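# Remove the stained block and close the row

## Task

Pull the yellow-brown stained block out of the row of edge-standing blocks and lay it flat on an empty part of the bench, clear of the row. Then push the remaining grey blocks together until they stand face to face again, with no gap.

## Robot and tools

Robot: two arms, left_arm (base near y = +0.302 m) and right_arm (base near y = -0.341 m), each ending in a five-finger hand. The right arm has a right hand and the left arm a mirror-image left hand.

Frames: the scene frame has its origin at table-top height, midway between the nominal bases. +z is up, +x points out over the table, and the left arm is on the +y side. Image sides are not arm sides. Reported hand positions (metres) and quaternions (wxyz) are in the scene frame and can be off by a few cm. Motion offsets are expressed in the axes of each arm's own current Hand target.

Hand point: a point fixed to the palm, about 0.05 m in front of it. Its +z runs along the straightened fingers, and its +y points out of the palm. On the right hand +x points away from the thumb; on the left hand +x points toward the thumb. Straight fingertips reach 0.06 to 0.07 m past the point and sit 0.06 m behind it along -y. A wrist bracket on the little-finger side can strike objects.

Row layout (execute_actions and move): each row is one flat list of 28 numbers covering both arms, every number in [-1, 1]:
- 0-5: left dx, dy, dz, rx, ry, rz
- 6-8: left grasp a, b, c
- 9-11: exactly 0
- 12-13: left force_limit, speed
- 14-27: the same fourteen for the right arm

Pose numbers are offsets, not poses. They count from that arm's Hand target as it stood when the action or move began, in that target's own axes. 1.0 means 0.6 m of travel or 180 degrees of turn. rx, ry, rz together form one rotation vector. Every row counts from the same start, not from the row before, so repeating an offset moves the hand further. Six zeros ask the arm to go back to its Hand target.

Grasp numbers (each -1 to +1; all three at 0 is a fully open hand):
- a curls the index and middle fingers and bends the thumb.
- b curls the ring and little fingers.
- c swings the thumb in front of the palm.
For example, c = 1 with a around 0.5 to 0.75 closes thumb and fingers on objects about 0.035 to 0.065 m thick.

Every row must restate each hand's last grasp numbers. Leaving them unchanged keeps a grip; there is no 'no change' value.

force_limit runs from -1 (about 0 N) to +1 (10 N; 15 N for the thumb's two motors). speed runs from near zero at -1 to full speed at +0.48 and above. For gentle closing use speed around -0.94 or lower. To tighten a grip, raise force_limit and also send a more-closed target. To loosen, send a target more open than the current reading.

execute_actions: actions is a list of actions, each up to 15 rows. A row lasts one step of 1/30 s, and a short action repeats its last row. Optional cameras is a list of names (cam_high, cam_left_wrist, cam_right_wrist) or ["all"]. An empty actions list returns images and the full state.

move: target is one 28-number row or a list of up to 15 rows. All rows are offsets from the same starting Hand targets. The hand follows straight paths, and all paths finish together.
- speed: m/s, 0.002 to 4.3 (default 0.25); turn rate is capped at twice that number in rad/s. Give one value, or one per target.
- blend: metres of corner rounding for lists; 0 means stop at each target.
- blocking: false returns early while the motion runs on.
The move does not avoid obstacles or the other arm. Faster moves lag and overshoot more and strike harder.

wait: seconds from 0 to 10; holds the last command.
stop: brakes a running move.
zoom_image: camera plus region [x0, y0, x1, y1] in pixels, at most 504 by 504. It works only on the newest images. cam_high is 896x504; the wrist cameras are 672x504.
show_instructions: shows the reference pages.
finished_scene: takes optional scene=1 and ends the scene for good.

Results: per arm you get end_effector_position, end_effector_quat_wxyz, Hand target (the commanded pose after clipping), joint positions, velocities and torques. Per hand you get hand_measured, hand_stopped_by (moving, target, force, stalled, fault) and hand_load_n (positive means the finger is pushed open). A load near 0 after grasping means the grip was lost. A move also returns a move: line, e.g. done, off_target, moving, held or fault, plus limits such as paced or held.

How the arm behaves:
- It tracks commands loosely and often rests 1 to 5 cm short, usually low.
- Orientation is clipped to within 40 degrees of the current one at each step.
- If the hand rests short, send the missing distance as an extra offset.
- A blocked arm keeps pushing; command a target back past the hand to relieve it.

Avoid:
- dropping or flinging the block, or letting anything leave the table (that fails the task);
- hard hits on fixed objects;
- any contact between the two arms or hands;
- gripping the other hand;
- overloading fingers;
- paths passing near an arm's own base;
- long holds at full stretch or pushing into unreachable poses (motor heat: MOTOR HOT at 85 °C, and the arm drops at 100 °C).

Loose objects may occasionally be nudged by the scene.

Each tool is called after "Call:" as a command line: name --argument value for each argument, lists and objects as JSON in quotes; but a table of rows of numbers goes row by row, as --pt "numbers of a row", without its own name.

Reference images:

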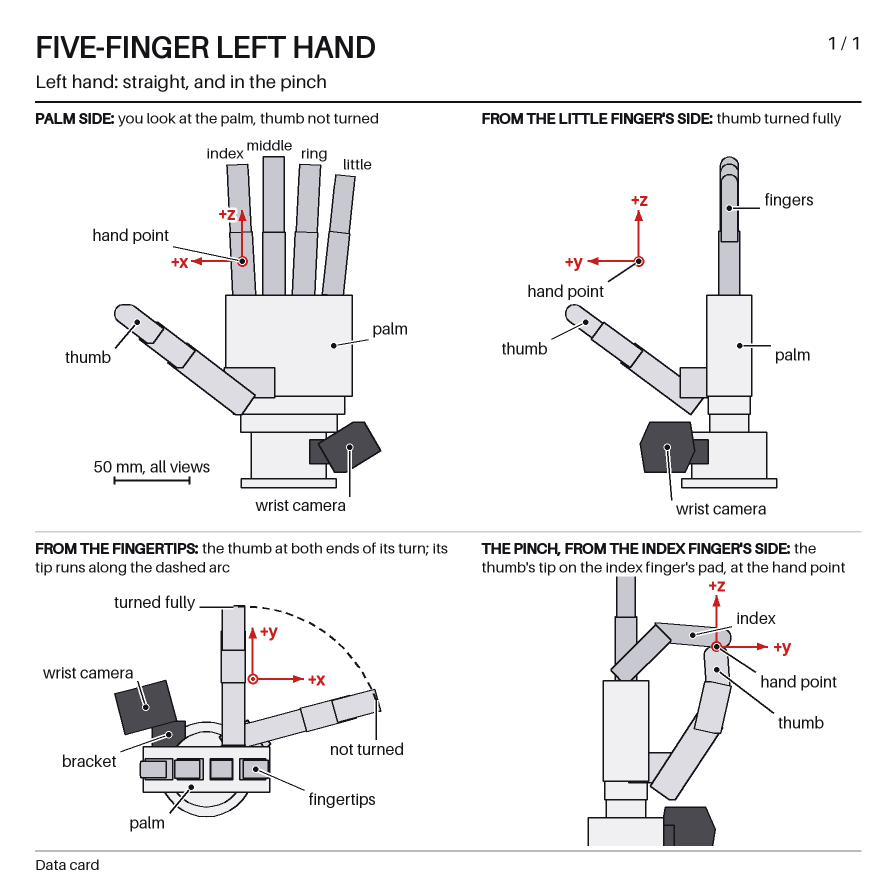

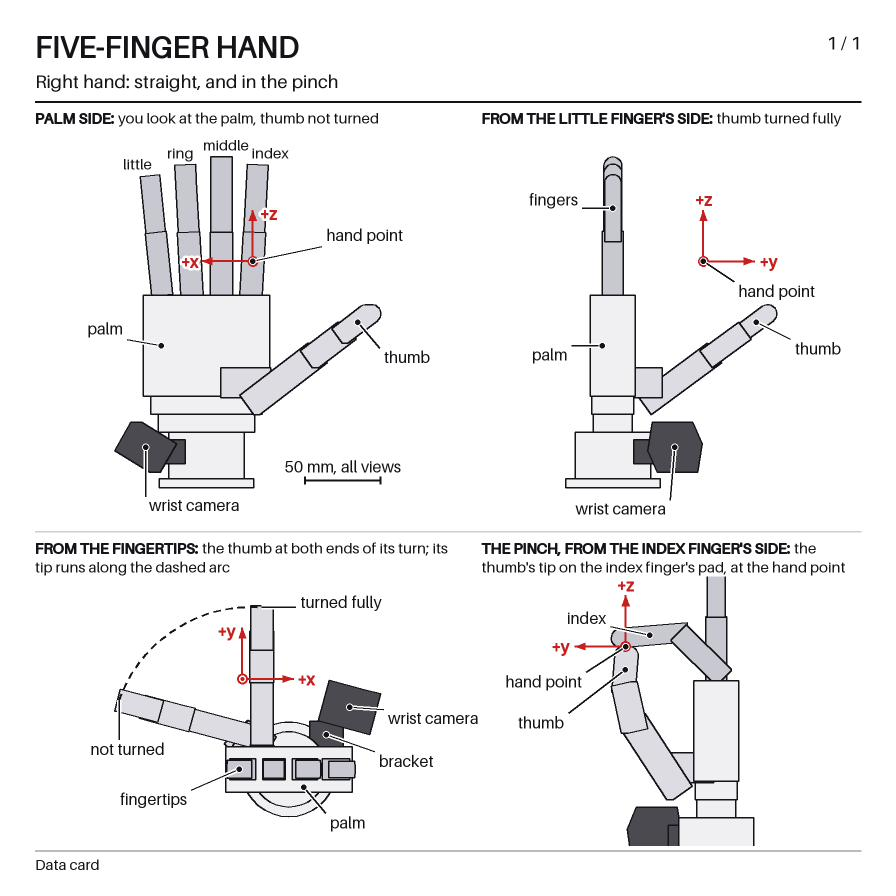

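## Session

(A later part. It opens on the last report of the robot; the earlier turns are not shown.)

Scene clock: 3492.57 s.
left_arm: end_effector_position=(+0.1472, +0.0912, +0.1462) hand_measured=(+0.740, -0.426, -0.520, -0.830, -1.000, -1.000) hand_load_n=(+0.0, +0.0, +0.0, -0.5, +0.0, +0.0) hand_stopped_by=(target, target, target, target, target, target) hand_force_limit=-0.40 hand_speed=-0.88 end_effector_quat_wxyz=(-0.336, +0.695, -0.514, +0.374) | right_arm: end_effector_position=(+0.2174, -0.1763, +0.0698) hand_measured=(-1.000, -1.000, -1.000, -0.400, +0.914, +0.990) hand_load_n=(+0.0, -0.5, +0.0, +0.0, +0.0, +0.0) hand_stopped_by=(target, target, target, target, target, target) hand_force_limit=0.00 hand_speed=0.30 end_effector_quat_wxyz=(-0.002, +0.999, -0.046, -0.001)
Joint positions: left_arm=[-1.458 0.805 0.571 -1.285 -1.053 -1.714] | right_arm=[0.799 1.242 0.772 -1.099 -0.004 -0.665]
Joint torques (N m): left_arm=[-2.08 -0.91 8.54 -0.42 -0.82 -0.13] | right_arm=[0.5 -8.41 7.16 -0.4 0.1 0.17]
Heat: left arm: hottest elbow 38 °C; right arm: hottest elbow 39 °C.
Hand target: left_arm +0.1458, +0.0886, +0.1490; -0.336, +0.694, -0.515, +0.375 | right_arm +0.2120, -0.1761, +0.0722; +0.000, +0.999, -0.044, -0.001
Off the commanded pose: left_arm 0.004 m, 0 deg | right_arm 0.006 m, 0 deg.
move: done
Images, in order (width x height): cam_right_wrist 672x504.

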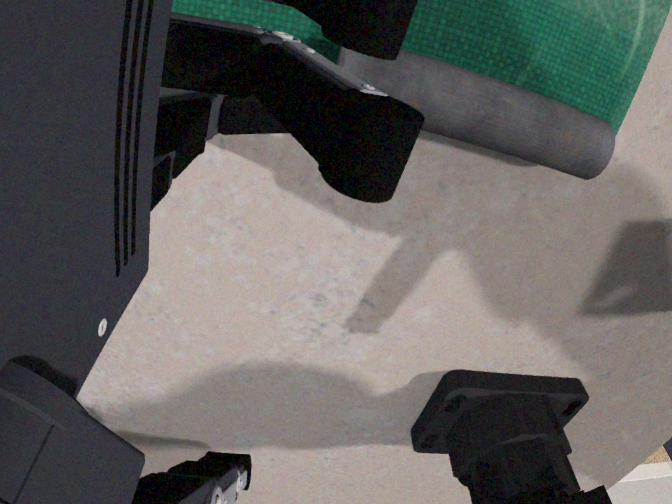

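Call:
move --target '[0,0,0,0,0,0, 0.2,-0.4,0.87,0,0,0,-0.4,-0.88, -0.0115,-0.0725,-0.0033,0,0,0, 0.1,1,-1,0,0,0,0,0.3]' --speed 0.05 --cameras '["cam_left_wrist"]'

Call:
zoom_image --camera "cam_left_wrist" --region '[80, 250, 330, 450]'

Scene clock: 3502.83 s.
left_arm: end_effector_position=(+0.1472, +0.0912, +0.1462) hand_measured=(+0.740, -0.426, -0.520, -0.830, -1.000, -1.000) hand_load_n=(+0.0, +0.5, +0.0, +0.0, +0.0, +0.0) hand_stopped_by=(target, target, target, target, target, target) hand_force_limit=-0.40 hand_speed=-0.88 end_effector_quat_wxyz=(-0.336, +0.695, -0.514, +0.374) | right_arm: end_effector_position=(+0.2033, -0.1476, +0.0661) hand_measured=(-1.000, -1.000, -1.000, -0.400, +0.914, +0.990) hand_load_n=(+0.0, -0.5, +0.0, +0.0, +0.0, +0.0) hand_stopped_by=(target, target, target, target, target, target) hand_force_limit=0.00 hand_speed=0.30 end_effector_quat_wxyz=(+0.008, +0.999, -0.046, -0.008)
Joint positions: left_arm=[-1.458 0.805 0.571 -1.285 -1.053 -1.714] | right_arm=[0.895 1.303 0.81 -1.099 -0.003 -0.569]
Joint torques (N m): left_arm=[-1.96 -0.73 8.42 -0.32 -0.84 -0.1] | right_arm=[0.56 -7.24 10.43 -0.18 0.01 0.16]
Heat: left arm: hottest elbow 38 °C; right arm: hottest elbow 38 °C.
Hand target: left_arm +0.1458, +0.0886, +0.1490; -0.336, +0.694, -0.515, +0.375 | right_arm +0.2090, -0.1321, +0.0742; +0.001, +0.999, -0.044, -0.001
Off the commanded pose: left_arm 0.004 m, 0 deg | right_arm 0.018 m, 1 deg.
move: off_target (right_arm)
Images, in order (width x height): cam_left_wrist 672x504.

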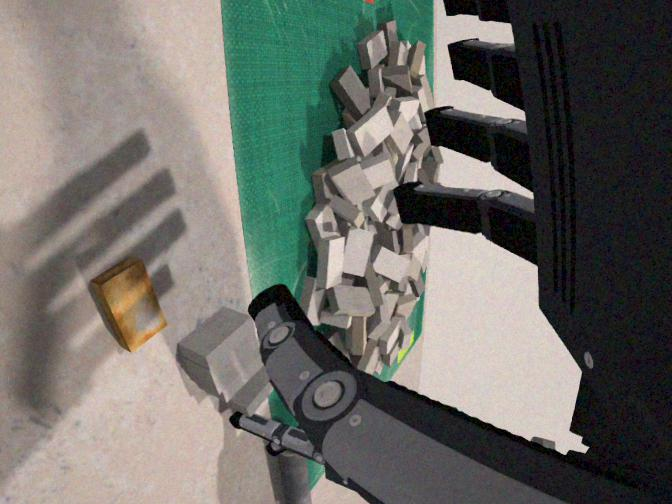

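Scaled by 2.016 from the camera's 672x504 image, which has a finer 960x720 frame.

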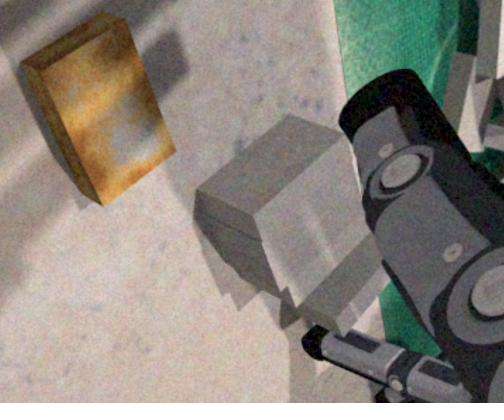

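Call:
move --target '[0,0,0,0,0,0, 0.2,-0.4,0.87,0,0,0,-0.4,-0.88, 0.0237,0.005,-0.003,0,0,0, 0.1,1,-1,0,0,0,0,0.3]' --speed 0.05 --cameras '["cam_left_wrist"]'

Call:
zoom_image --camera "cam_left_wrist" --region '[80, 250, 330, 450]'

Scene clock: 3510.17 s.
left_arm: end_effector_position=(+0.1472, +0.0912, +0.1462) hand_measured=(+0.740, -0.426, -0.520, -0.830, -1.000, -1.000) hand_load_n=(+0.0, +0.0, +0.0, +0.0, -0.5, +0.0) hand_stopped_by=(target, target, target, target, target, target) hand_force_limit=-0.40 hand_speed=-0.88 end_effector_quat_wxyz=(-0.336, +0.695, -0.514, +0.374) | right_arm: end_effector_position=(+0.2091, -0.1440, +0.0676) hand_measured=(-1.000, -1.000, -1.000, -0.400, +0.914, +0.990) hand_load_n=(+0.0, +0.0, +0.0, +0.0, +0.0, +0.0) hand_stopped_by=(target, target, target, target, target, target) hand_force_limit=0.00 hand_speed=0.30 end_effector_quat_wxyz=(+0.007, +0.999, -0.041, -0.006)
Joint positions: left_arm=[-1.458 0.805 0.571 -1.285 -1.053 -1.714] | right_arm=[0.89 1.315 0.826 -1.099 -0.002 -0.583]
Joint torques (N m): left_arm=[-2.02 -1.03 8.5 -0.29 -0.84 -0.11] | right_arm=[-2.02 -7.53 10.48 -0.36 0.03 -0.12]
Heat: left arm: hottest elbow 38 °C; right arm: hottest elbow 38 °C.
Hand target: left_arm +0.1458, +0.0886, +0.1490; -0.336, +0.694, -0.515, +0.375 | right_arm +0.2228, -0.1364, +0.0759; +0.001, +0.999, -0.043, -0.001
Off the commanded pose: left_arm 0.004 m, 0 deg | right_arm 0.018 m, 1 deg.
move: off_target (right_arm)
Images, in order (width x height): cam_left_wrist 672x504.

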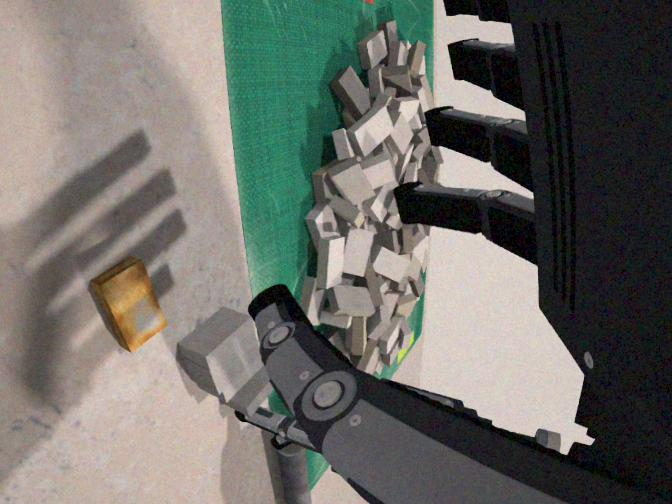

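Scaled by 2.016 from the camera's 672x504 image, which has a finer 960x720 frame.

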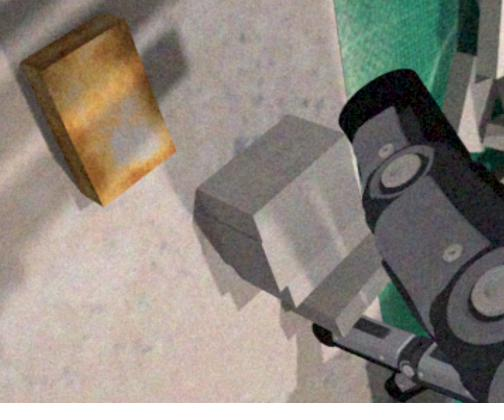

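Call:
move --target '[0,0,0,0,0,0, 0.2,-0.4,0.87,0,0,0,-0.4,-0.88, -0.0078,-0.0318,0,0,0,0, 0.1,1,-1,0,0,0,0,0.3]' --speed 0.04 --cameras '["cam_left_wrist"]'

Call:
zoom_image --camera "cam_left_wrist" --region '[80, 250, 330, 450]'

Scene clock: 3518.37 s.
left_arm: end_effector_position=(+0.1472, +0.0912, +0.1462) hand_measured=(+0.740, -0.426, -0.520, -0.830, -1.000, -1.000) hand_load_n=(+0.0, -0.5, +0.0, +0.0, +0.0, +0.0) hand_stopped_by=(target, target, target, target, target, target) hand_force_limit=-0.40 hand_speed=-0.88 end_effector_quat_wxyz=(-0.336, +0.695, -0.514, +0.374) | right_arm: end_effector_position=(+0.2149, -0.1329, +0.0677) hand_measured=(-1.000, -1.000, -1.000, -0.400, +0.914, +0.990) hand_load_n=(-0.5, +0.0, +0.0, +0.0, +0.0, +0.0) hand_stopped_by=(target, target, target, target, target, target) hand_force_limit=0.00 hand_speed=0.30 end_effector_quat_wxyz=(+0.008, +0.999, -0.046, -0.007)
Joint positions: left_arm=[-1.458 0.805 0.571 -1.285 -1.053 -1.714] | right_arm=[0.895 1.35 0.858 -1.099 -0.002 -0.569]
Joint torques (N m): left_arm=[-2.14 -0.85 8.42 -0.36 -0.84 -0.12] | right_arm=[0.67 -8.06 10.55 -0.31 -0.03 0.16]
Heat: left arm: hottest elbow 38 °C; right arm: hottest elbow 39 °C.
Hand target: left_arm +0.1458, +0.0886, +0.1490; -0.336, +0.694, -0.515, +0.375 | right_arm +0.2198, -0.1169, +0.0760; +0.000, +0.999, -0.043, -0.001
Off the commanded pose: left_arm 0.004 m, 0 deg | right_arm 0.019 m, 1 deg.
move: off_target (right_arm)
Images, in order (width x height): cam_left_wrist 672x504.

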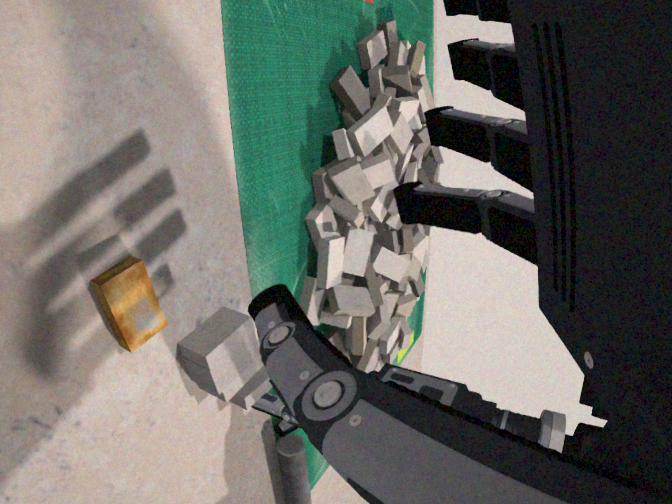

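Scaled by 2.016 from the camera's 672x504 image, which has a finer 960x720 frame.

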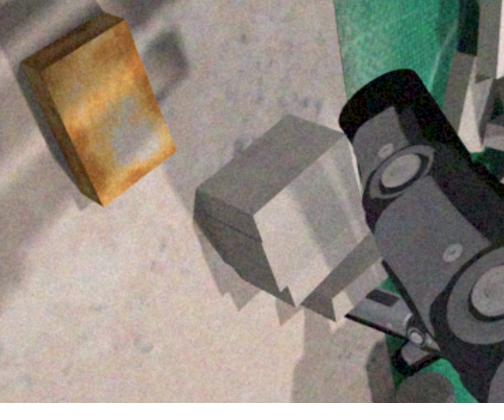

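Call:
move --target '[0,0,0,0,0,0, 0.2,-0.4,0.87,0,0,0,-0.4,-0.88, -0.001,-0.0125,0,0,0,0, 0.1,1,-1,0,0,0,0,0.3]' --speed 0.04 --cameras '["cam_left_wrist"]'

Call:
zoom_image --camera "cam_left_wrist" --region '[80, 250, 330, 450]'

Scene clock: 3525.67 s.
left_arm: end_effector_position=(+0.1472, +0.0912, +0.1462) hand_measured=(+0.740, -0.426, -0.520, -0.830, -1.000, -1.000) hand_load_n=(+0.0, +0.0, +0.0, +0.0, +0.0, +0.0) hand_stopped_by=(target, target, target, target, target, target) hand_force_limit=-0.40 hand_speed=-0.88 end_effector_quat_wxyz=(-0.336, +0.695, -0.514, +0.374) | right_arm: end_effector_position=(+0.2152, -0.1257, +0.0678) hand_measured=(-1.000, -1.000, -1.000, -0.400, +0.914, +0.990) hand_load_n=(+0.0, +0.0, -0.5, +0.0, +0.0, +0.0) hand_stopped_by=(target, target, target, target, target, target) hand_force_limit=0.00 hand_speed=0.30 end_effector_quat_wxyz=(+0.008, +0.999, -0.046, -0.007)
Joint positions: left_arm=[-1.458 0.805 0.571 -1.285 -1.053 -1.714] | right_arm=[0.907 1.366 0.874 -1.099 -0.002 -0.556]
Joint torques (N m): left_arm=[-1.9 -1.03 8.46 -0.39 -0.81 -0.12] | right_arm=[0.67 -8.29 10.56 -0.28 -0.04 0.17]
Heat: left arm: hottest elbow 38 °C; right arm: hottest elbow 39 °C.
Hand target: left_arm +0.1458, +0.0886, +0.1490; -0.336, +0.694, -0.515, +0.375 | right_arm +0.2199, -0.1094, +0.0760; +0.000, +0.999, -0.044, -0.001
Off the commanded pose: left_arm 0.004 m, 0 deg | right_arm 0.019 m, 1 deg.
move: off_target (right_arm)
Images, in order (width x height): cam_left_wrist 672x504.

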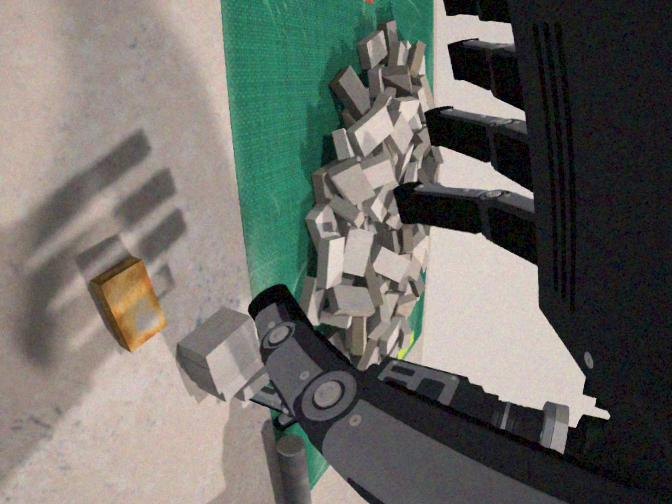

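Scaled by 2.016 from the camera's 672x504 image, which has a finer 960x720 frame.

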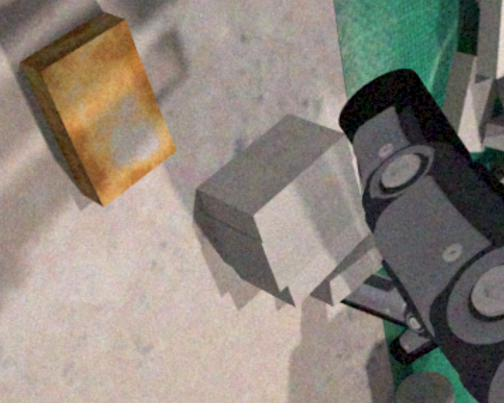

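Call:
zoom_image --camera "cam_left_wrist" --region '[160, 290, 290, 420]'

Scaled by 3.877 from the camera's 672x504 image, which has a finer 960x720 frame.

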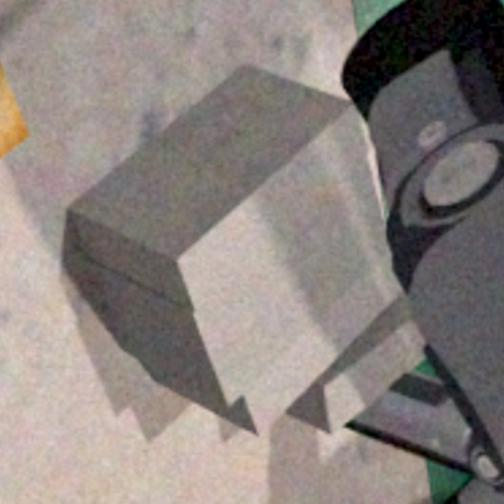

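Call:
move --target '[0,0,0,0,0,0, 0.2,-0.4,0.87,0,0,0,-0.4,-0.88, -0.001,-0.0125,0,0,0,0, 0.1,1,-1,0,0,0,0,0.3]' --speed 0.04 --cameras '["cam_left_wrist"]'

Call:
zoom_image --camera "cam_left_wrist" --region '[160, 290, 290, 420]'

Scene clock: 3539.80 s.
left_arm: end_effector_position=(+0.1472, +0.0912, +0.1462) hand_measured=(+0.740, -0.426, -0.520, -0.830, -1.000, -1.000) hand_load_n=(+0.0, +0.0, +0.0, +0.0, +0.0, +0.0) hand_stopped_by=(target, target, target, target, target, target) hand_force_limit=-0.40 hand_speed=-0.88 end_effector_quat_wxyz=(-0.336, +0.695, -0.514, +0.374) | right_arm: end_effector_position=(+0.2160, -0.1197, +0.0675) hand_measured=(-1.000, -1.000, -1.000, -0.400, +0.914, +0.990) hand_load_n=(-0.5, +0.0, -0.5, +0.0, +0.0, +0.0) hand_stopped_by=(target, target, target, target, target, target) hand_force_limit=0.00 hand_speed=0.30 end_effector_quat_wxyz=(+0.010, +0.999, -0.046, -0.006)
Joint positions: left_arm=[-1.458 0.805 0.571 -1.285 -1.053 -1.714] | right_arm=[0.917 1.382 0.888 -1.099 0 -0.546]
Joint torques (N m): left_arm=[-2.08 -0.97 8.55 -0.34 -0.83 -0.11] | right_arm=[0.85 -8.59 10.69 -0.27 -0.14 0.2]
Heat: left arm: hottest elbow 38 °C; right arm: hottest elbow 40 °C.
Hand target: left_arm +0.1458, +0.0886, +0.1490; -0.336, +0.694, -0.515, +0.375 | right_arm +0.2199, -0.1019, +0.0759; +0.000, +0.999, -0.044, -0.001
Off the commanded pose: left_arm 0.004 m, 0 deg | right_arm 0.020 m, 1 deg.
move: off_target (right_arm)
Images, in order (width x height): cam_left_wrist 672x504.

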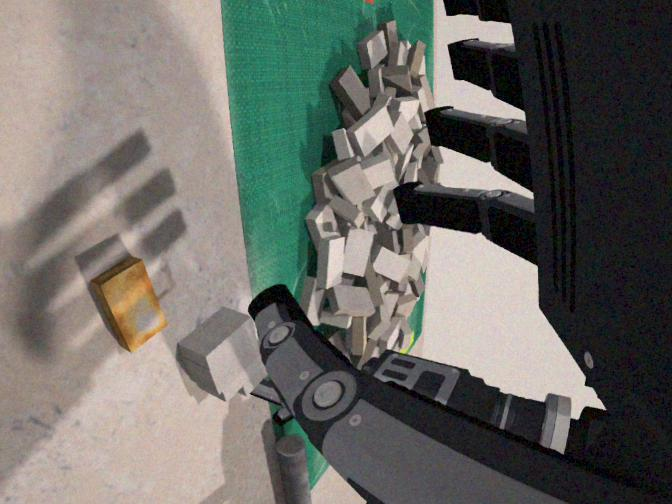

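Scaled by 3.877 from the camera's 672x504 image, which has a finer 960x720 frame.

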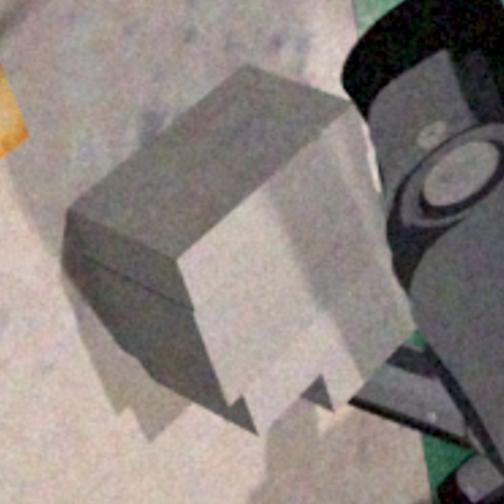

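Call:
move --pt "0 0 0 0 0 0 0.2 -0.4 0.87 0 0 0 -0.4 -0.88 0.004 0.08 0 0 0 0 0.1 1 -1 0 0 0 0 0.3" --pt "0 0 0 0 0 0 0.2 -0.4 0.87 0 0 0 -0.4 -0.88 0.085 0.055 -0.25 0 0 0 0.1 1 -1 0 0 0 0 0.3" --pt "0 0 0 0 0 0 0.2 -0.4 0.87 0 0 0 -0.4 -0.88 0.085 -0.07 -0.25 0 0 0 0.1 1 -1 0 0 0 0 0.3" --speed '[0.08,0.2,0.2]' --blend '[0.0,0.02,0]' --cameras '["cam_right_wrist"]'

Call:
zoom_image --camera "cam_right_wrist" --region '[150, 60, 390, 260]'

Scene clock: 3563.73 s.
left_arm: end_effector_position=(+0.1472, +0.0912, +0.1462) hand_measured=(+0.740, -0.426, -0.520, -0.830, -1.000, -1.000) hand_load_n=(+0.0, +0.0, +0.0, +0.0, +0.0, +0.0) hand_stopped_by=(target, target, target, target, target, target) hand_force_limit=-0.40 hand_speed=-0.88 end_effector_quat_wxyz=(-0.336, +0.695, -0.514, +0.374) | right_arm: end_effector_position=(+0.2712, -0.0760, +0.2144) hand_measured=(-1.000, -1.000, -1.000, -0.400, +0.914, +0.990) hand_load_n=(+0.0, +0.0, +0.0, +0.0, +0.0, +0.0) hand_stopped_by=(target, target, target, target, target, target) hand_force_limit=0.00 hand_speed=0.30 end_effector_quat_wxyz=(+0.010, +0.999, -0.043, -0.008)
Joint positions: left_arm=[-1.458 0.805 0.571 -1.285 -1.053 -1.714] | right_arm=[0.873 1.446 1.358 -1.507 -0.002 -0.597]
Joint torques (N m): left_arm=[-1.96 -0.91 8.51 -0.36 -0.83 -0.11] | right_arm=[0.15 -11.11 11.52 -0.32 -0.05 0.14]
Heat: left arm: hottest elbow 38 °C; right arm: hottest elbow 39 °C.
Hand target: left_arm +0.1458, +0.0886, +0.1490; -0.336, +0.694, -0.515, +0.375 | right_arm +0.2746, -0.0644, +0.2258; +0.000, +0.999, -0.043, -0.001
Off the commanded pose: left_arm 0.004 m, 0 deg | right_arm 0.017 m, 1 deg.
move: off_target (right_arm)
Images, in order (width x height): cam_right_wrist 672x504.

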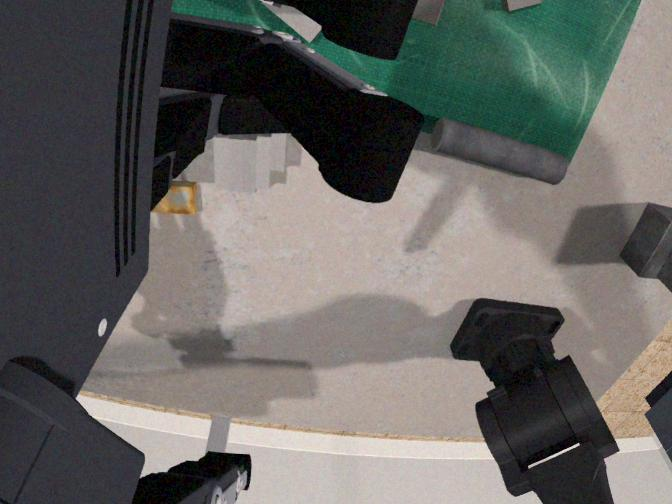

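Scaled by 2.100 from the camera's 672x504 image, which has a finer 960x720 frame.

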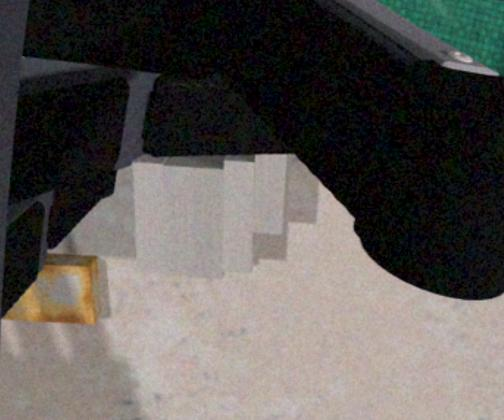

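Call:
move --target '[0,0,0,0,0,0, 0.2,-0.4,0.87,0,0,0,-0.4,-0.88, 0,0,0,0,0,0, 0,0,0,0,0,0,0,0.3]' --cameras '["cam_right_wrist"]'

Call:
zoom_image --camera "cam_right_wrist" --region '[190, 80, 340, 205]'

Scene clock: 3568.03 s.
left_arm: end_effector_position=(+0.1472, +0.0912, +0.1462) hand_measured=(+0.740, -0.426, -0.520, -0.830, -1.000, -1.000) hand_load_n=(+0.0, +0.5, +0.0, +0.0, +0.0, +0.0) hand_stopped_by=(target, target, target, target, target, target) hand_force_limit=-0.40 hand_speed=-0.88 end_effector_quat_wxyz=(-0.336, +0.695, -0.514, +0.374) | right_arm: end_effector_position=(+0.2710, -0.0760, +0.2145) hand_measured=(-1.000, -1.000, -1.000, -1.000, -1.000, -1.000) hand_load_n=(+0.0, +0.0, +0.0, +0.0, +0.0, +0.0) hand_stopped_by=(target, target, target, target, target, target) hand_force_limit=0.00 hand_speed=0.30 end_effector_quat_wxyz=(+0.010, +0.999, -0.044, -0.008)
Joint positions: left_arm=[-1.458 0.805 0.571 -1.285 -1.053 -1.714] | right_arm=[0.873 1.446 1.358 -1.508 -0.002 -0.595]
Joint torques (N m): left_arm=[-1.9 -0.79 8.47 -0.46 -0.84 -0.11] | right_arm=[0.15 -11.11 11.54 -0.38 -0.05 0.14]
Heat: left arm: hottest elbow 38 °C; right arm: hottest elbow 40 °C.
Hand target: left_arm +0.1458, +0.0886, +0.1490; -0.336, +0.694, -0.515, +0.375 | right_arm +0.2745, -0.0644, +0.2258; +0.000, +0.999, -0.044, -0.001
Off the commanded pose: left_arm 0.004 m, 0 deg | right_arm 0.017 m, 1 deg.
move: off_target (right_arm)
Images, in order (width x height): cam_right_wrist 672x504.

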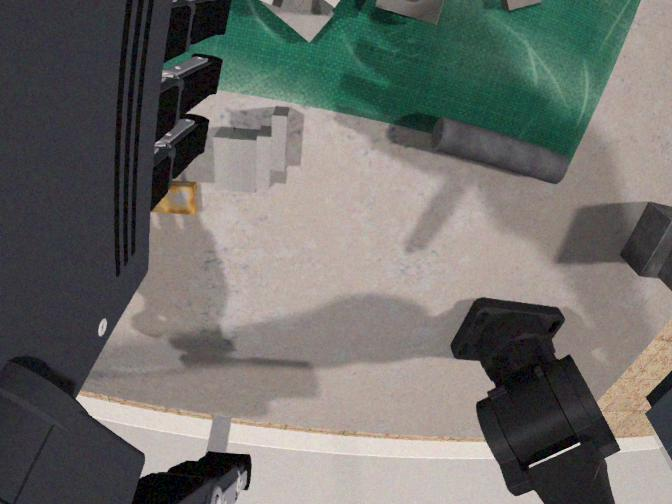

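Scaled by 3.360 from the camera's 672x504 image, which has a finer 960x720 frame.

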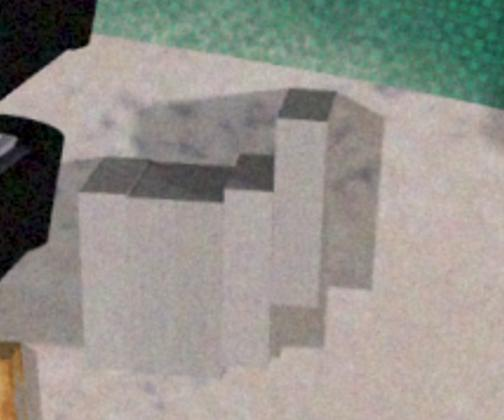

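Call:
move --pt "0 0 0 0 0 0 0.2 -0.4 0.87 0 0 0 -0.4 -0.88 0.0087 0.0688 0.1933 0 0 0 0 0 0 0 0 0 0 0.3" --pt "0 0 0 0 0 0 0.2 -0.4 0.87 0 0 0 -0.4 -0.88 0.0087 0.0688 0.21 0 0 0 0.1 1 -1 0 0 0 0 0.3" --pt "0 0 0 0 0 0 0.2 -0.4 0.87 0 0 0 -0.4 -0.88 0.0087 0.0688 0.2613 0 0 0 0.1 1 -1 0 0 0 0 0.3" --speed '[0.2,0.15,0.12]' --cameras '["cam_right_wrist","cam_left_wrist"]'

Scene clock: 3597.07 s.
left_arm: end_effector_position=(+0.1472, +0.0912, +0.1462) hand_measured=(+0.740, -0.426, -0.520, -0.830, -1.000, -1.000) hand_load_n=(+0.0, +0.0, +0.0, +0.0, +0.0, +0.0) hand_stopped_by=(target, target, target, target, target, target) hand_force_limit=-0.40 hand_speed=-0.88 end_effector_quat_wxyz=(-0.336, +0.695, -0.514, +0.374) | right_arm: end_effector_position=(+0.2698, -0.1039, +0.0736) hand_measured=(-1.000, -1.000, -1.000, -0.400, +0.914, +0.990) hand_load_n=(+0.0, +0.0, +0.0, +0.0, +0.0, +0.0) hand_stopped_by=(target, target, target, target, target, target) hand_force_limit=0.00 hand_speed=0.30 end_effector_quat_wxyz=(+0.001, +0.999, -0.041, -0.001)
Joint positions: left_arm=[-1.458 0.805 0.571 -1.285 -1.053 -1.714] | right_arm=[0.832 1.475 1.007 -1.104 0 -0.641]
Joint torques (N m): left_arm=[-2.02 -0.97 8.49 -0.39 -0.83 -0.11] | right_arm=[-1.9 -10.34 7.35 0.76 -0.07 -0.09]
Heat: left arm: hottest elbow 38 °C; right arm: hottest elbow 41 °C.
Hand target: left_arm +0.1458, +0.0886, +0.1490; -0.336, +0.694, -0.515, +0.375 | right_arm +0.2760, -0.1061, +0.0691; +0.001, +0.999, -0.044, -0.001
Off the commanded pose: left_arm 0.004 m, 0 deg | right_arm 0.008 m, 0 deg.
move: done
Images, in order (width x height): cam_left_wrist 672x504, cam_right_wrist 672x504.

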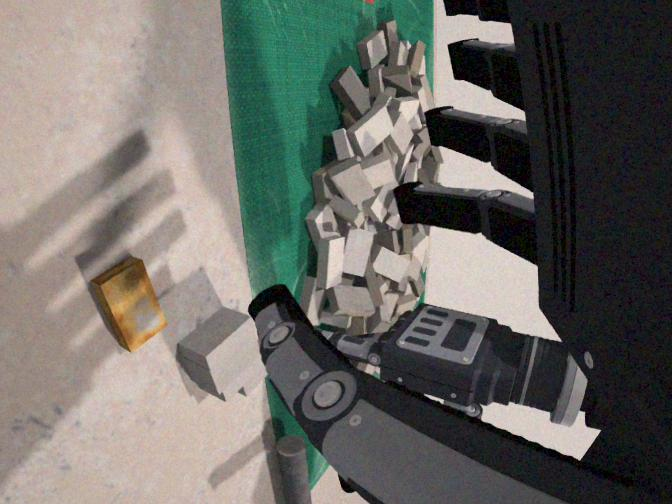

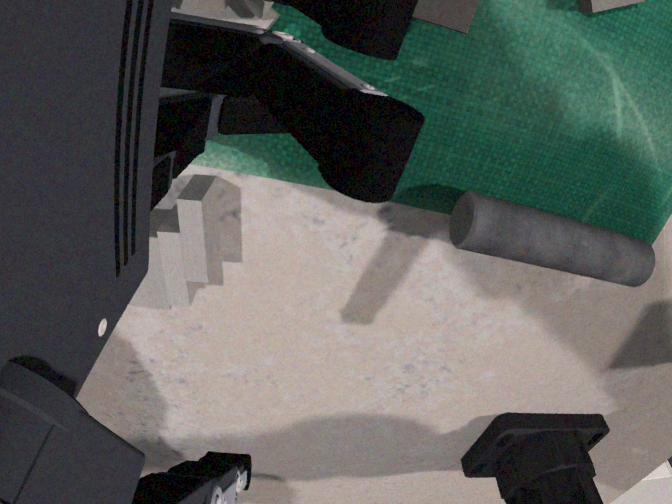

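Call:
move --target '[0,0,0,0,0,0, 0.2,-0.4,0.87,0,0,0,-0.4,-0.88, -0.063,0.009,0,0,0,0, 0.1,1,-1,0,0,0,0,0.3]' --speed 0.06 --cameras '["cam_left_wrist"]'

Call:
zoom_image --camera "cam_left_wrist" --region '[160, 290, 290, 420]'

Scene clock: 3604.40 s.
left_arm: end_effector_position=(+0.1472, +0.0912, +0.1462) hand_measured=(+0.740, -0.426, -0.520, -0.830, -1.000, -1.000) hand_load_n=(+0.0, +0.0, +0.0, +0.0, -0.5, +0.0) hand_stopped_by=(target, target, target, target, target, target) hand_force_limit=-0.40 hand_speed=-0.88 end_effector_quat_wxyz=(-0.336, +0.695, -0.514, +0.374) | right_arm: end_effector_position=(+0.2413, -0.1139, +0.0676) hand_measured=(-1.000, -1.000, -1.000, -0.400, +0.914, +0.990) hand_load_n=(+0.0, -0.5, +0.5, +0.0, +0.0, +0.0) hand_stopped_by=(target, target, target, target, target, target) hand_force_limit=0.00 hand_speed=0.30 end_effector_quat_wxyz=(+0.008, +0.999, -0.046, -0.006)
Joint positions: left_arm=[-1.458 0.805 0.571 -1.285 -1.053 -1.714] | right_arm=[0.871 1.432 0.939 -1.099 0 -0.593]
Joint torques (N m): left_arm=[-2.37 -0.85 8.51 -0.43 -0.84 -0.11] | right_arm=[0.56 -11.28 7.04 0.58 -0.12 0.19]
Heat: left arm: hottest elbow 38 °C; right arm: hottest elbow 40 °C.
Hand target: left_arm +0.1458, +0.0886, +0.1490; -0.336, +0.694, -0.515, +0.375 | right_arm +0.2379, -0.1081, +0.0692; +0.000, +0.999, -0.044, -0.001
Off the commanded pose: left_arm 0.004 m, 0 deg | right_arm 0.007 m, 1 deg.
move: done
Images, in order (width x height): cam_left_wrist 672x504.

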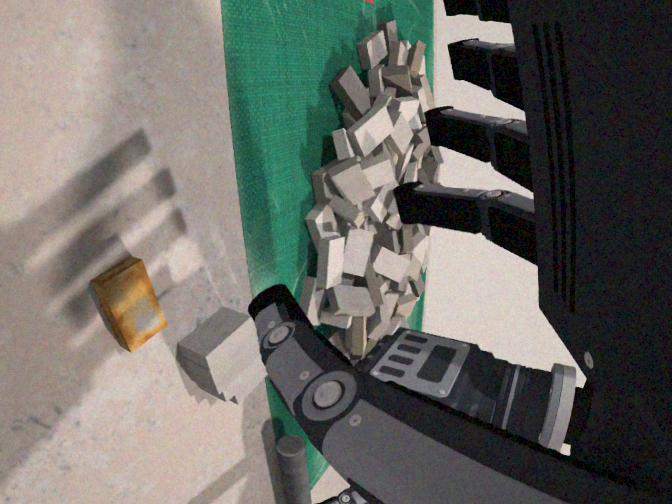

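Scaled by 3.877 from the camera's 672x504 image, which has a finer 960x720 frame.

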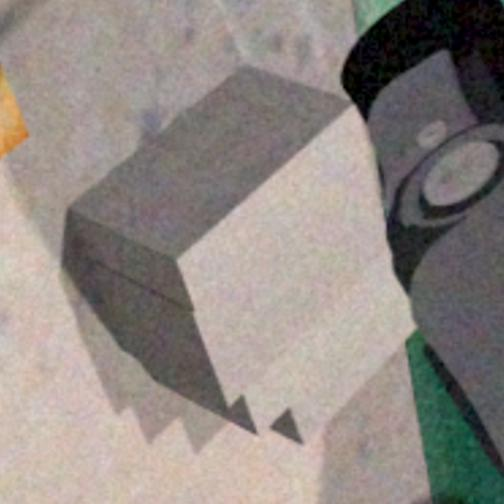

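Call:
move --target '[0,0,0,0,0,0, 0.2,-0.4,0.87,0,0,0,-0.4,-0.88, -0.011,0,0,0,0,0, 0.1,1,-1,0,0,0,0,0.3]' --speed 0.04 --cameras '["cam_left_wrist"]'

Call:
zoom_image --camera "cam_left_wrist" --region '[160, 290, 290, 420]'

Scene clock: 3611.73 s.
left_arm: end_effector_position=(+0.1472, +0.0912, +0.1462) hand_measured=(+0.740, -0.426, -0.520, -0.830, -1.000, -1.000) hand_load_n=(+0.0, +0.0, +0.0, +0.0, +0.0, +0.0) hand_stopped_by=(target, target, target, target, target, target) hand_force_limit=-0.40 hand_speed=-0.88 end_effector_quat_wxyz=(-0.336, +0.695, -0.514, +0.374) | right_arm: end_effector_position=(+0.2353, -0.1138, +0.0671) hand_measured=(-1.000, -1.000, -1.000, -0.400, +0.914, +0.990) hand_load_n=(+0.0, +0.0, +0.0, +0.0, +0.0, +0.0) hand_stopped_by=(target, target, target, target, target, target) hand_force_limit=0.00 hand_speed=0.30 end_effector_quat_wxyz=(+0.009, +0.999, -0.047, -0.006)
Joint positions: left_arm=[-1.458 0.805 0.571 -1.285 -1.053 -1.714] | right_arm=[0.883 1.424 0.929 -1.097 0 -0.579]
Joint torques (N m): left_arm=[-2.26 -0.79 8.47 -0.4 -0.84 -0.11] | right_arm=[0.73 -11.34 7.02 0.54 -0.13 0.18]
Heat: left arm: hottest elbow 38 °C; right arm: hottest elbow 39 °C.
Hand target: left_arm +0.1458, +0.0886, +0.1490; -0.336, +0.694, -0.515, +0.375 | right_arm +0.2313, -0.1076, +0.0691; +0.000, +0.999, -0.044, -0.001
Off the commanded pose: left_arm 0.004 m, 0 deg | right_arm 0.008 m, 1 deg.
move: done
Images, in order (width x height): cam_left_wrist 672x504.

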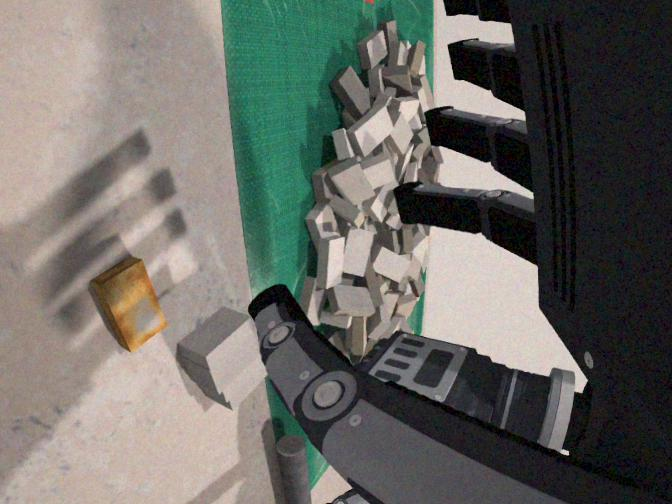

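Scaled by 3.877 from the camera's 672x504 image, which has a finer 960x720 frame.

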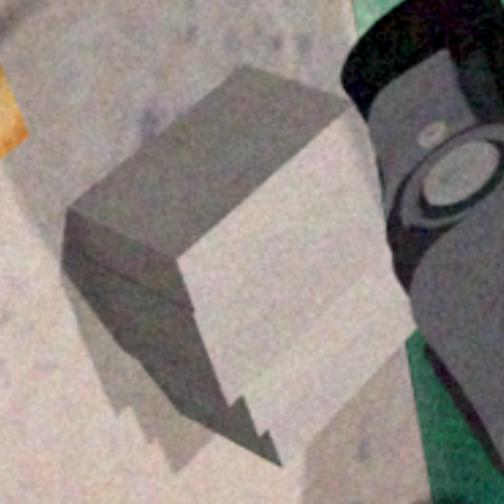

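Call:
move --pt "0 0 0 0 0 0 0.2 -0.4 0.87 0 0 0 -0.4 -0.88 0.03 0 0 0 0 0 0.1 1 -1 0 0 0 0 0.3" --pt "0 0 0 0 0 0 0.2 -0.4 0.87 0 0 0 -0.4 -0.88 0.07 -0.04 -0.255 0 0 0 0.1 1 -1 0 0 0 0 0.3" --pt "0 0 0 0 0 0 0.2 -0.4 0.87 0 0 0 -0.4 -0.88 0.07 -0.075 -0.255 0 0 0 0 0 0 0 0 0 0 0.3" --speed '[0.08,0.2,0.2]' --cameras '["cam_right_wrist"]'

Call:
zoom_image --camera "cam_right_wrist" --region '[190, 80, 340, 205]'

Scene clock: 3625.63 s.
left_arm: end_effector_position=(+0.1472, +0.0912, +0.1462) hand_measured=(+0.740, -0.426, -0.520, -0.830, -1.000, -1.000) hand_load_n=(+0.0, +0.0, +0.0, +0.0, -0.5, +0.0) hand_stopped_by=(target, target, target, target, target, target) hand_force_limit=-0.40 hand_speed=-0.88 end_effector_quat_wxyz=(-0.336, +0.695, -0.514, +0.374) | right_arm: end_effector_position=(+0.2730, -0.0788, +0.2112) hand_measured=(-1.000, -1.000, -1.000, -1.000, -1.000, -1.000) hand_load_n=(+0.0, +0.0, +0.0, +0.0, +0.0, +0.0) hand_stopped_by=(target, target, target, target, target, target) hand_force_limit=0.00 hand_speed=0.30 end_effector_quat_wxyz=(+0.010, +0.999, -0.043, -0.007)
Joint positions: left_arm=[-1.458 0.805 0.571 -1.285 -1.053 -1.714] | right_arm=[0.866 1.444 1.347 -1.498 0 -0.603]
Joint torques (N m): left_arm=[-2.02 -0.79 8.39 -0.36 -0.83 -0.12] | right_arm=[0.03 -10.75 11.73 -0.4 -0.12 0.15]
Heat: left arm: hottest elbow 38 °C; right arm: hottest elbow 39 °C.
Hand target: left_arm +0.1458, +0.0886, +0.1490; -0.336, +0.694, -0.515, +0.375 | right_arm +0.2773, -0.0663, +0.2221; +0.000, +0.999, -0.043, -0.001
Off the commanded pose: left_arm 0.004 m, 0 deg | right_arm 0.017 m, 1 deg.
move: off_target (right_arm); target 3's new numbers were sent with right_arm's hand 0.017 m and 1 deg from that target
Images, in order (width x height): cam_right_wrist 672x504.

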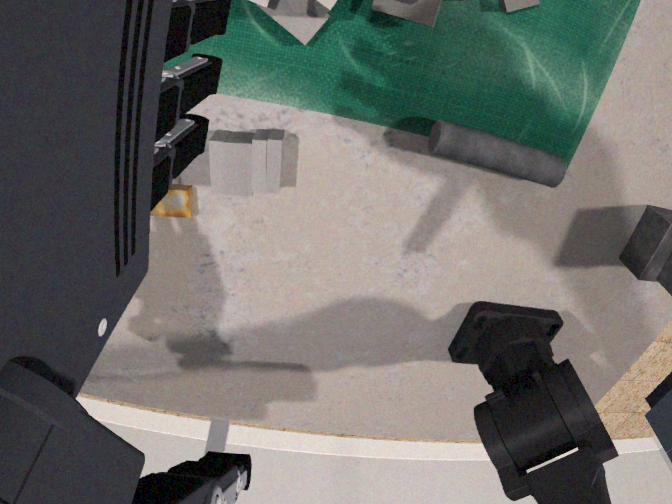

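Scaled by 3.360 from the camera's 672x504 image, which has a finer 960x720 frame.

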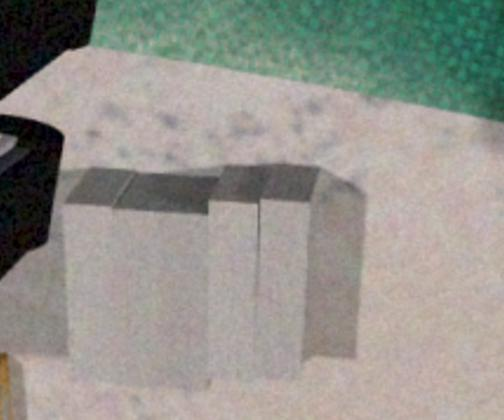

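Call:
move --pt "0 0 0 0 0 0 0.2 -0.4 0.87 0 0 0 -0.4 -0.88 -0.0878 0.1617 0.17 0 0 0 0 0 0 0 0 0 0 0.3" --pt "0 0 0 0 0 0 0.2 -0.4 0.87 0 0 0 -0.4 -0.88 -0.0878 0.1617 0.19 0 0 0 0.1 1 -1 0 0 0 0 0.3" --pt "0 0 0 0 0 0 0.2 -0.4 0.87 0 0 0 -0.4 -0.88 -0.0878 0.1617 0.2513 0 0 0 0.1 1 -1 0 0 0 0 0.3" --speed '[0.2,0.15,0.12]' --cameras '["cam_left_wrist"]'

Scene clock: 3639.73 s.
left_arm: end_effector_position=(+0.1472, +0.0912, +0.1462) hand_measured=(+0.740, -0.426, -0.520, -0.830, -1.000, -1.000) hand_load_n=(+0.0, +0.0, +0.0, +0.0, +0.0, +0.0) hand_stopped_by=(target, target, target, target, target, target) hand_force_limit=-0.40 hand_speed=-0.88 end_effector_quat_wxyz=(-0.336, +0.695, -0.514, +0.374) | right_arm: end_effector_position=(+0.2107, -0.1570, +0.0748) hand_measured=(-1.000, -1.000, -1.000, -0.400, +0.914, +0.990) hand_load_n=(+0.0, -0.5, +0.0, +0.0, +0.0, +0.0) hand_stopped_by=(target, target, target, target, target, target) hand_force_limit=0.00 hand_speed=0.30 end_effector_quat_wxyz=(+0.001, +0.999, -0.040, -0.001)
Joint positions: left_arm=[-1.458 0.805 0.571 -1.285 -1.053 -1.714] | right_arm=[0.862 1.266 0.807 -1.114 0 -0.613]
Joint torques (N m): left_arm=[-1.85 -0.85 8.5 -0.38 -0.81 -0.11] | right_arm=[-2.02 -7.12 7.38 0.64 -0.08 -0.09]
Heat: left arm: hottest elbow 38 °C; right arm: hottest elbow 40 °C.
Hand target: left_arm +0.1458, +0.0886, +0.1490; -0.336, +0.694, -0.515, +0.375 | right_arm +0.2161, -0.1585, +0.0714; +0.000, +0.999, -0.044, -0.001
Off the commanded pose: left_arm 0.004 m, 0 deg | right_arm 0.007 m, 0 deg.
move: done
Images, in order (width x height): cam_left_wrist 672x504.

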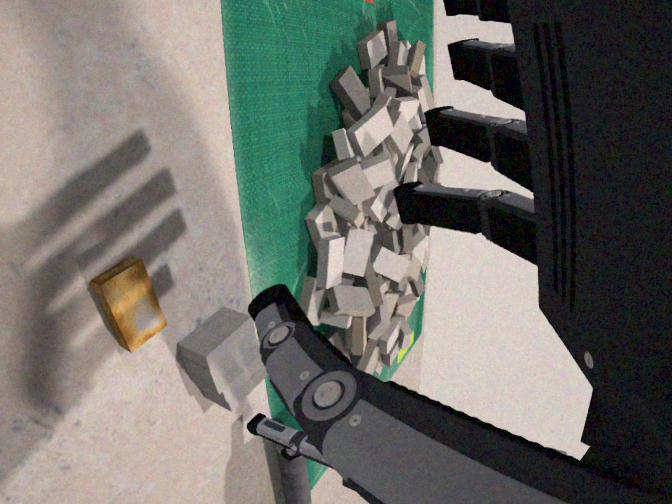

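Call:
move --target '[0,0,0,0,0,0, 0.2,-0.4,0.87,0,0,0,-0.4,-0.88, 0.006,-0.048,0,0,0,0, 0.1,1,-1,0,0,0,0,0.3]' --speed 0.06

Scene clock: 3645.90 s.
left_arm: end_effector_position=(+0.1472, +0.0912, +0.1462) hand_measured=(+0.740, -0.426, -0.520, -0.830, -1.000, -1.000) hand_load_n=(+0.0, +0.0, +0.0, +0.0, +0.0, +0.0) hand_stopped_by=(target, target, target, target, target, target) hand_force_limit=-0.40 hand_speed=-0.88 end_effector_quat_wxyz=(-0.336, +0.695, -0.514, +0.374) | right_arm: end_effector_position=(+0.2143, -0.1491, +0.0655) hand_measured=(-1.000, -1.000, -1.000, -0.400, +0.914, +0.990) hand_load_n=(+0.0, +0.0, +0.0, +0.0, +0.0, +0.0) hand_stopped_by=(target, target, target, target, target, target) hand_force_limit=0.00 hand_speed=0.30 end_effector_quat_wxyz=(+0.015, +0.999, -0.046, -0.011)
Joint positions: left_arm=[-1.458 0.805 0.571 -1.285 -1.053 -1.714] | right_arm=[0.867 1.332 0.831 -1.107 0 -0.596]
Joint torques (N m): left_arm=[-1.79 -0.73 8.46 -0.28 -0.85 -0.11] | right_arm=[0.62 -7.41 10.28 0.54 -0.12 0.15]
Heat: left arm: hottest elbow 38 °C; right arm: hottest elbow 39 °C.
Hand target: left_arm +0.1458, +0.0886, +0.1490; -0.336, +0.694, -0.515, +0.375 | right_arm +0.2221, -0.1301, +0.0713; +0.000, +0.999, -0.044, -0.001
Off the commanded pose: left_arm 0.004 m, 0 deg | right_arm 0.021 m, 2 deg.
move: off_target (right_arm)

Call:
move --target '[0,0,0,0,0,0, 0.2,-0.4,0.87,0,0,0,-0.4,-0.88, 0.003,-0.019,-0.008,0,0,0, 0.1,1,-1,0,0,0,0,0.3]' --speed 0.05 --cameras '["cam_left_wrist"]'

Call:
zoom_image --camera "cam_left_wrist" --region '[160, 290, 290, 420]'

Scene clock: 3651.70 s.
left_arm: end_effector_position=(+0.1472, +0.0912, +0.1462) hand_measured=(+0.740, -0.426, -0.520, -0.830, -1.000, -1.000) hand_load_n=(+0.0, +0.5, +0.0, +0.0, -0.5, +0.0) hand_stopped_by=(target, target, target, target, target, target) hand_force_limit=-0.40 hand_speed=-0.88 end_effector_quat_wxyz=(-0.336, +0.695, -0.514, +0.374) | right_arm: end_effector_position=(+0.2193, -0.1358, +0.0689) hand_measured=(-1.000, -1.000, -1.000, -0.400, +0.914, +0.990) hand_load_n=(+0.0, +0.0, +0.0, +0.0, +0.0, +0.0) hand_stopped_by=(target, target, target, target, target, target) hand_force_limit=0.00 hand_speed=0.30 end_effector_quat_wxyz=(+0.010, +0.999, -0.046, -0.008)
Joint positions: left_arm=[-1.458 0.805 0.571 -1.285 -1.053 -1.714] | right_arm=[0.88 1.354 0.864 -1.107 0 -0.583]
Joint torques (N m): left_arm=[-1.96 -0.85 8.51 -0.44 -0.84 -0.09] | right_arm=[0.62 -8.12 10.44 -0.01 -0.13 0.16]
Heat: left arm: hottest elbow 38 °C; right arm: hottest elbow 39 °C.
Hand target: left_arm +0.1458, +0.0886, +0.1490; -0.336, +0.694, -0.515, +0.375 | right_arm +0.2249, -0.1189, +0.0761; +0.000, +0.999, -0.043, -0.001
Off the commanded pose: left_arm 0.004 m, 0 deg | right_arm 0.019 m, 1 deg.
move: off_target (right_arm)
Images, in order (width x height): cam_left_wrist 672x504.

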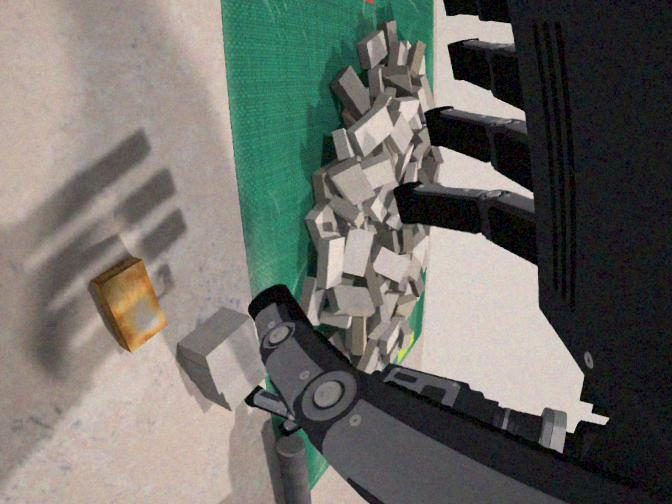

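Scaled by 3.877 from the camera's 672x504 image, which has a finer 960x720 frame.

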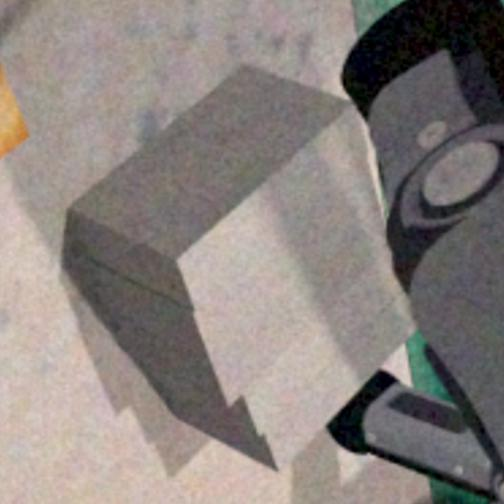

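Call:
move --target '[0,0,0,0,0,0, 0.2,-0.4,0.87,0,0,0,-0.4,-0.88, -0.0075,-0.0275,0,0,0,0, 0.1,1,-1,0,0,0,0,0.3]' --speed 0.04 --cameras '["cam_left_wrist"]'

Call:
zoom_image --camera "cam_left_wrist" --region '[160, 290, 290, 420]'

Scene clock: 3658.43 s.
left_arm: end_effector_position=(+0.1472, +0.0912, +0.1462) hand_measured=(+0.740, -0.426, -0.520, -0.830, -1.000, -1.000) hand_load_n=(+0.0, +0.0, +0.0, +0.0, +0.0, +0.0) hand_stopped_by=(target, target, target, target, target, target) hand_force_limit=-0.40 hand_speed=-0.88 end_effector_quat_wxyz=(-0.336, +0.695, -0.514, +0.374) | right_arm: end_effector_position=(+0.2167, -0.1196, +0.0690) hand_measured=(-1.000, -1.000, -1.000, -0.400, +0.914, +0.990) hand_load_n=(+0.0, +0.0, -0.5, +0.0, +0.0, +0.0) hand_stopped_by=(target, target, target, target, target, target) hand_force_limit=0.00 hand_speed=0.30 end_effector_quat_wxyz=(+0.011, +0.999, -0.045, -0.007)
Joint positions: left_arm=[-1.458 0.805 0.571 -1.285 -1.053 -1.714] | right_arm=[0.915 1.384 0.893 -1.107 0 -0.55]
Joint torques (N m): left_arm=[-2.08 -0.62 8.53 -0.36 -0.84 -0.12] | right_arm=[0.62 -8.53 10.48 0.01 -0.13 0.21]
Heat: left arm: hottest elbow 38 °C; right arm: hottest elbow 40 °C.
Hand target: left_arm +0.1458, +0.0886, +0.1490; -0.336, +0.694, -0.515, +0.375 | right_arm +0.2220, -0.1020, +0.0762; +0.000, +0.999, -0.044, -0.001
Off the commanded pose: left_arm 0.004 m, 0 deg | right_arm 0.020 m, 1 deg.
move: off_target (right_arm)
Images, in order (width x height): cam_left_wrist 672x504.

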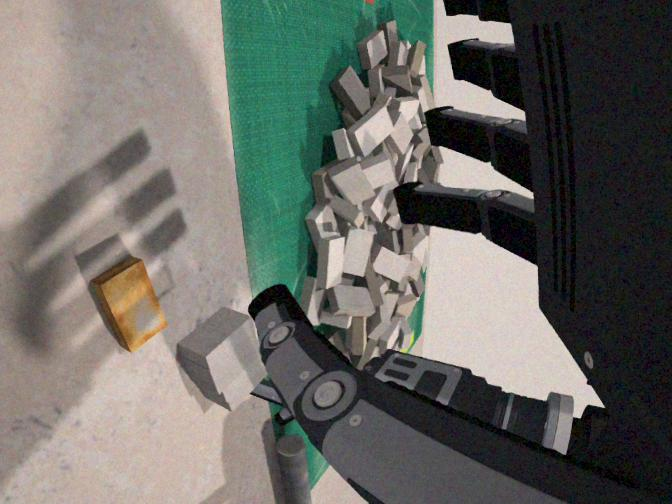

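Scaled by 3.877 from the camera's 672x504 image, which has a finer 960x720 frame.

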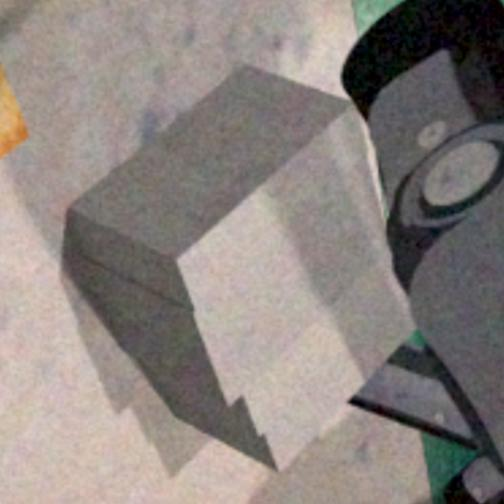

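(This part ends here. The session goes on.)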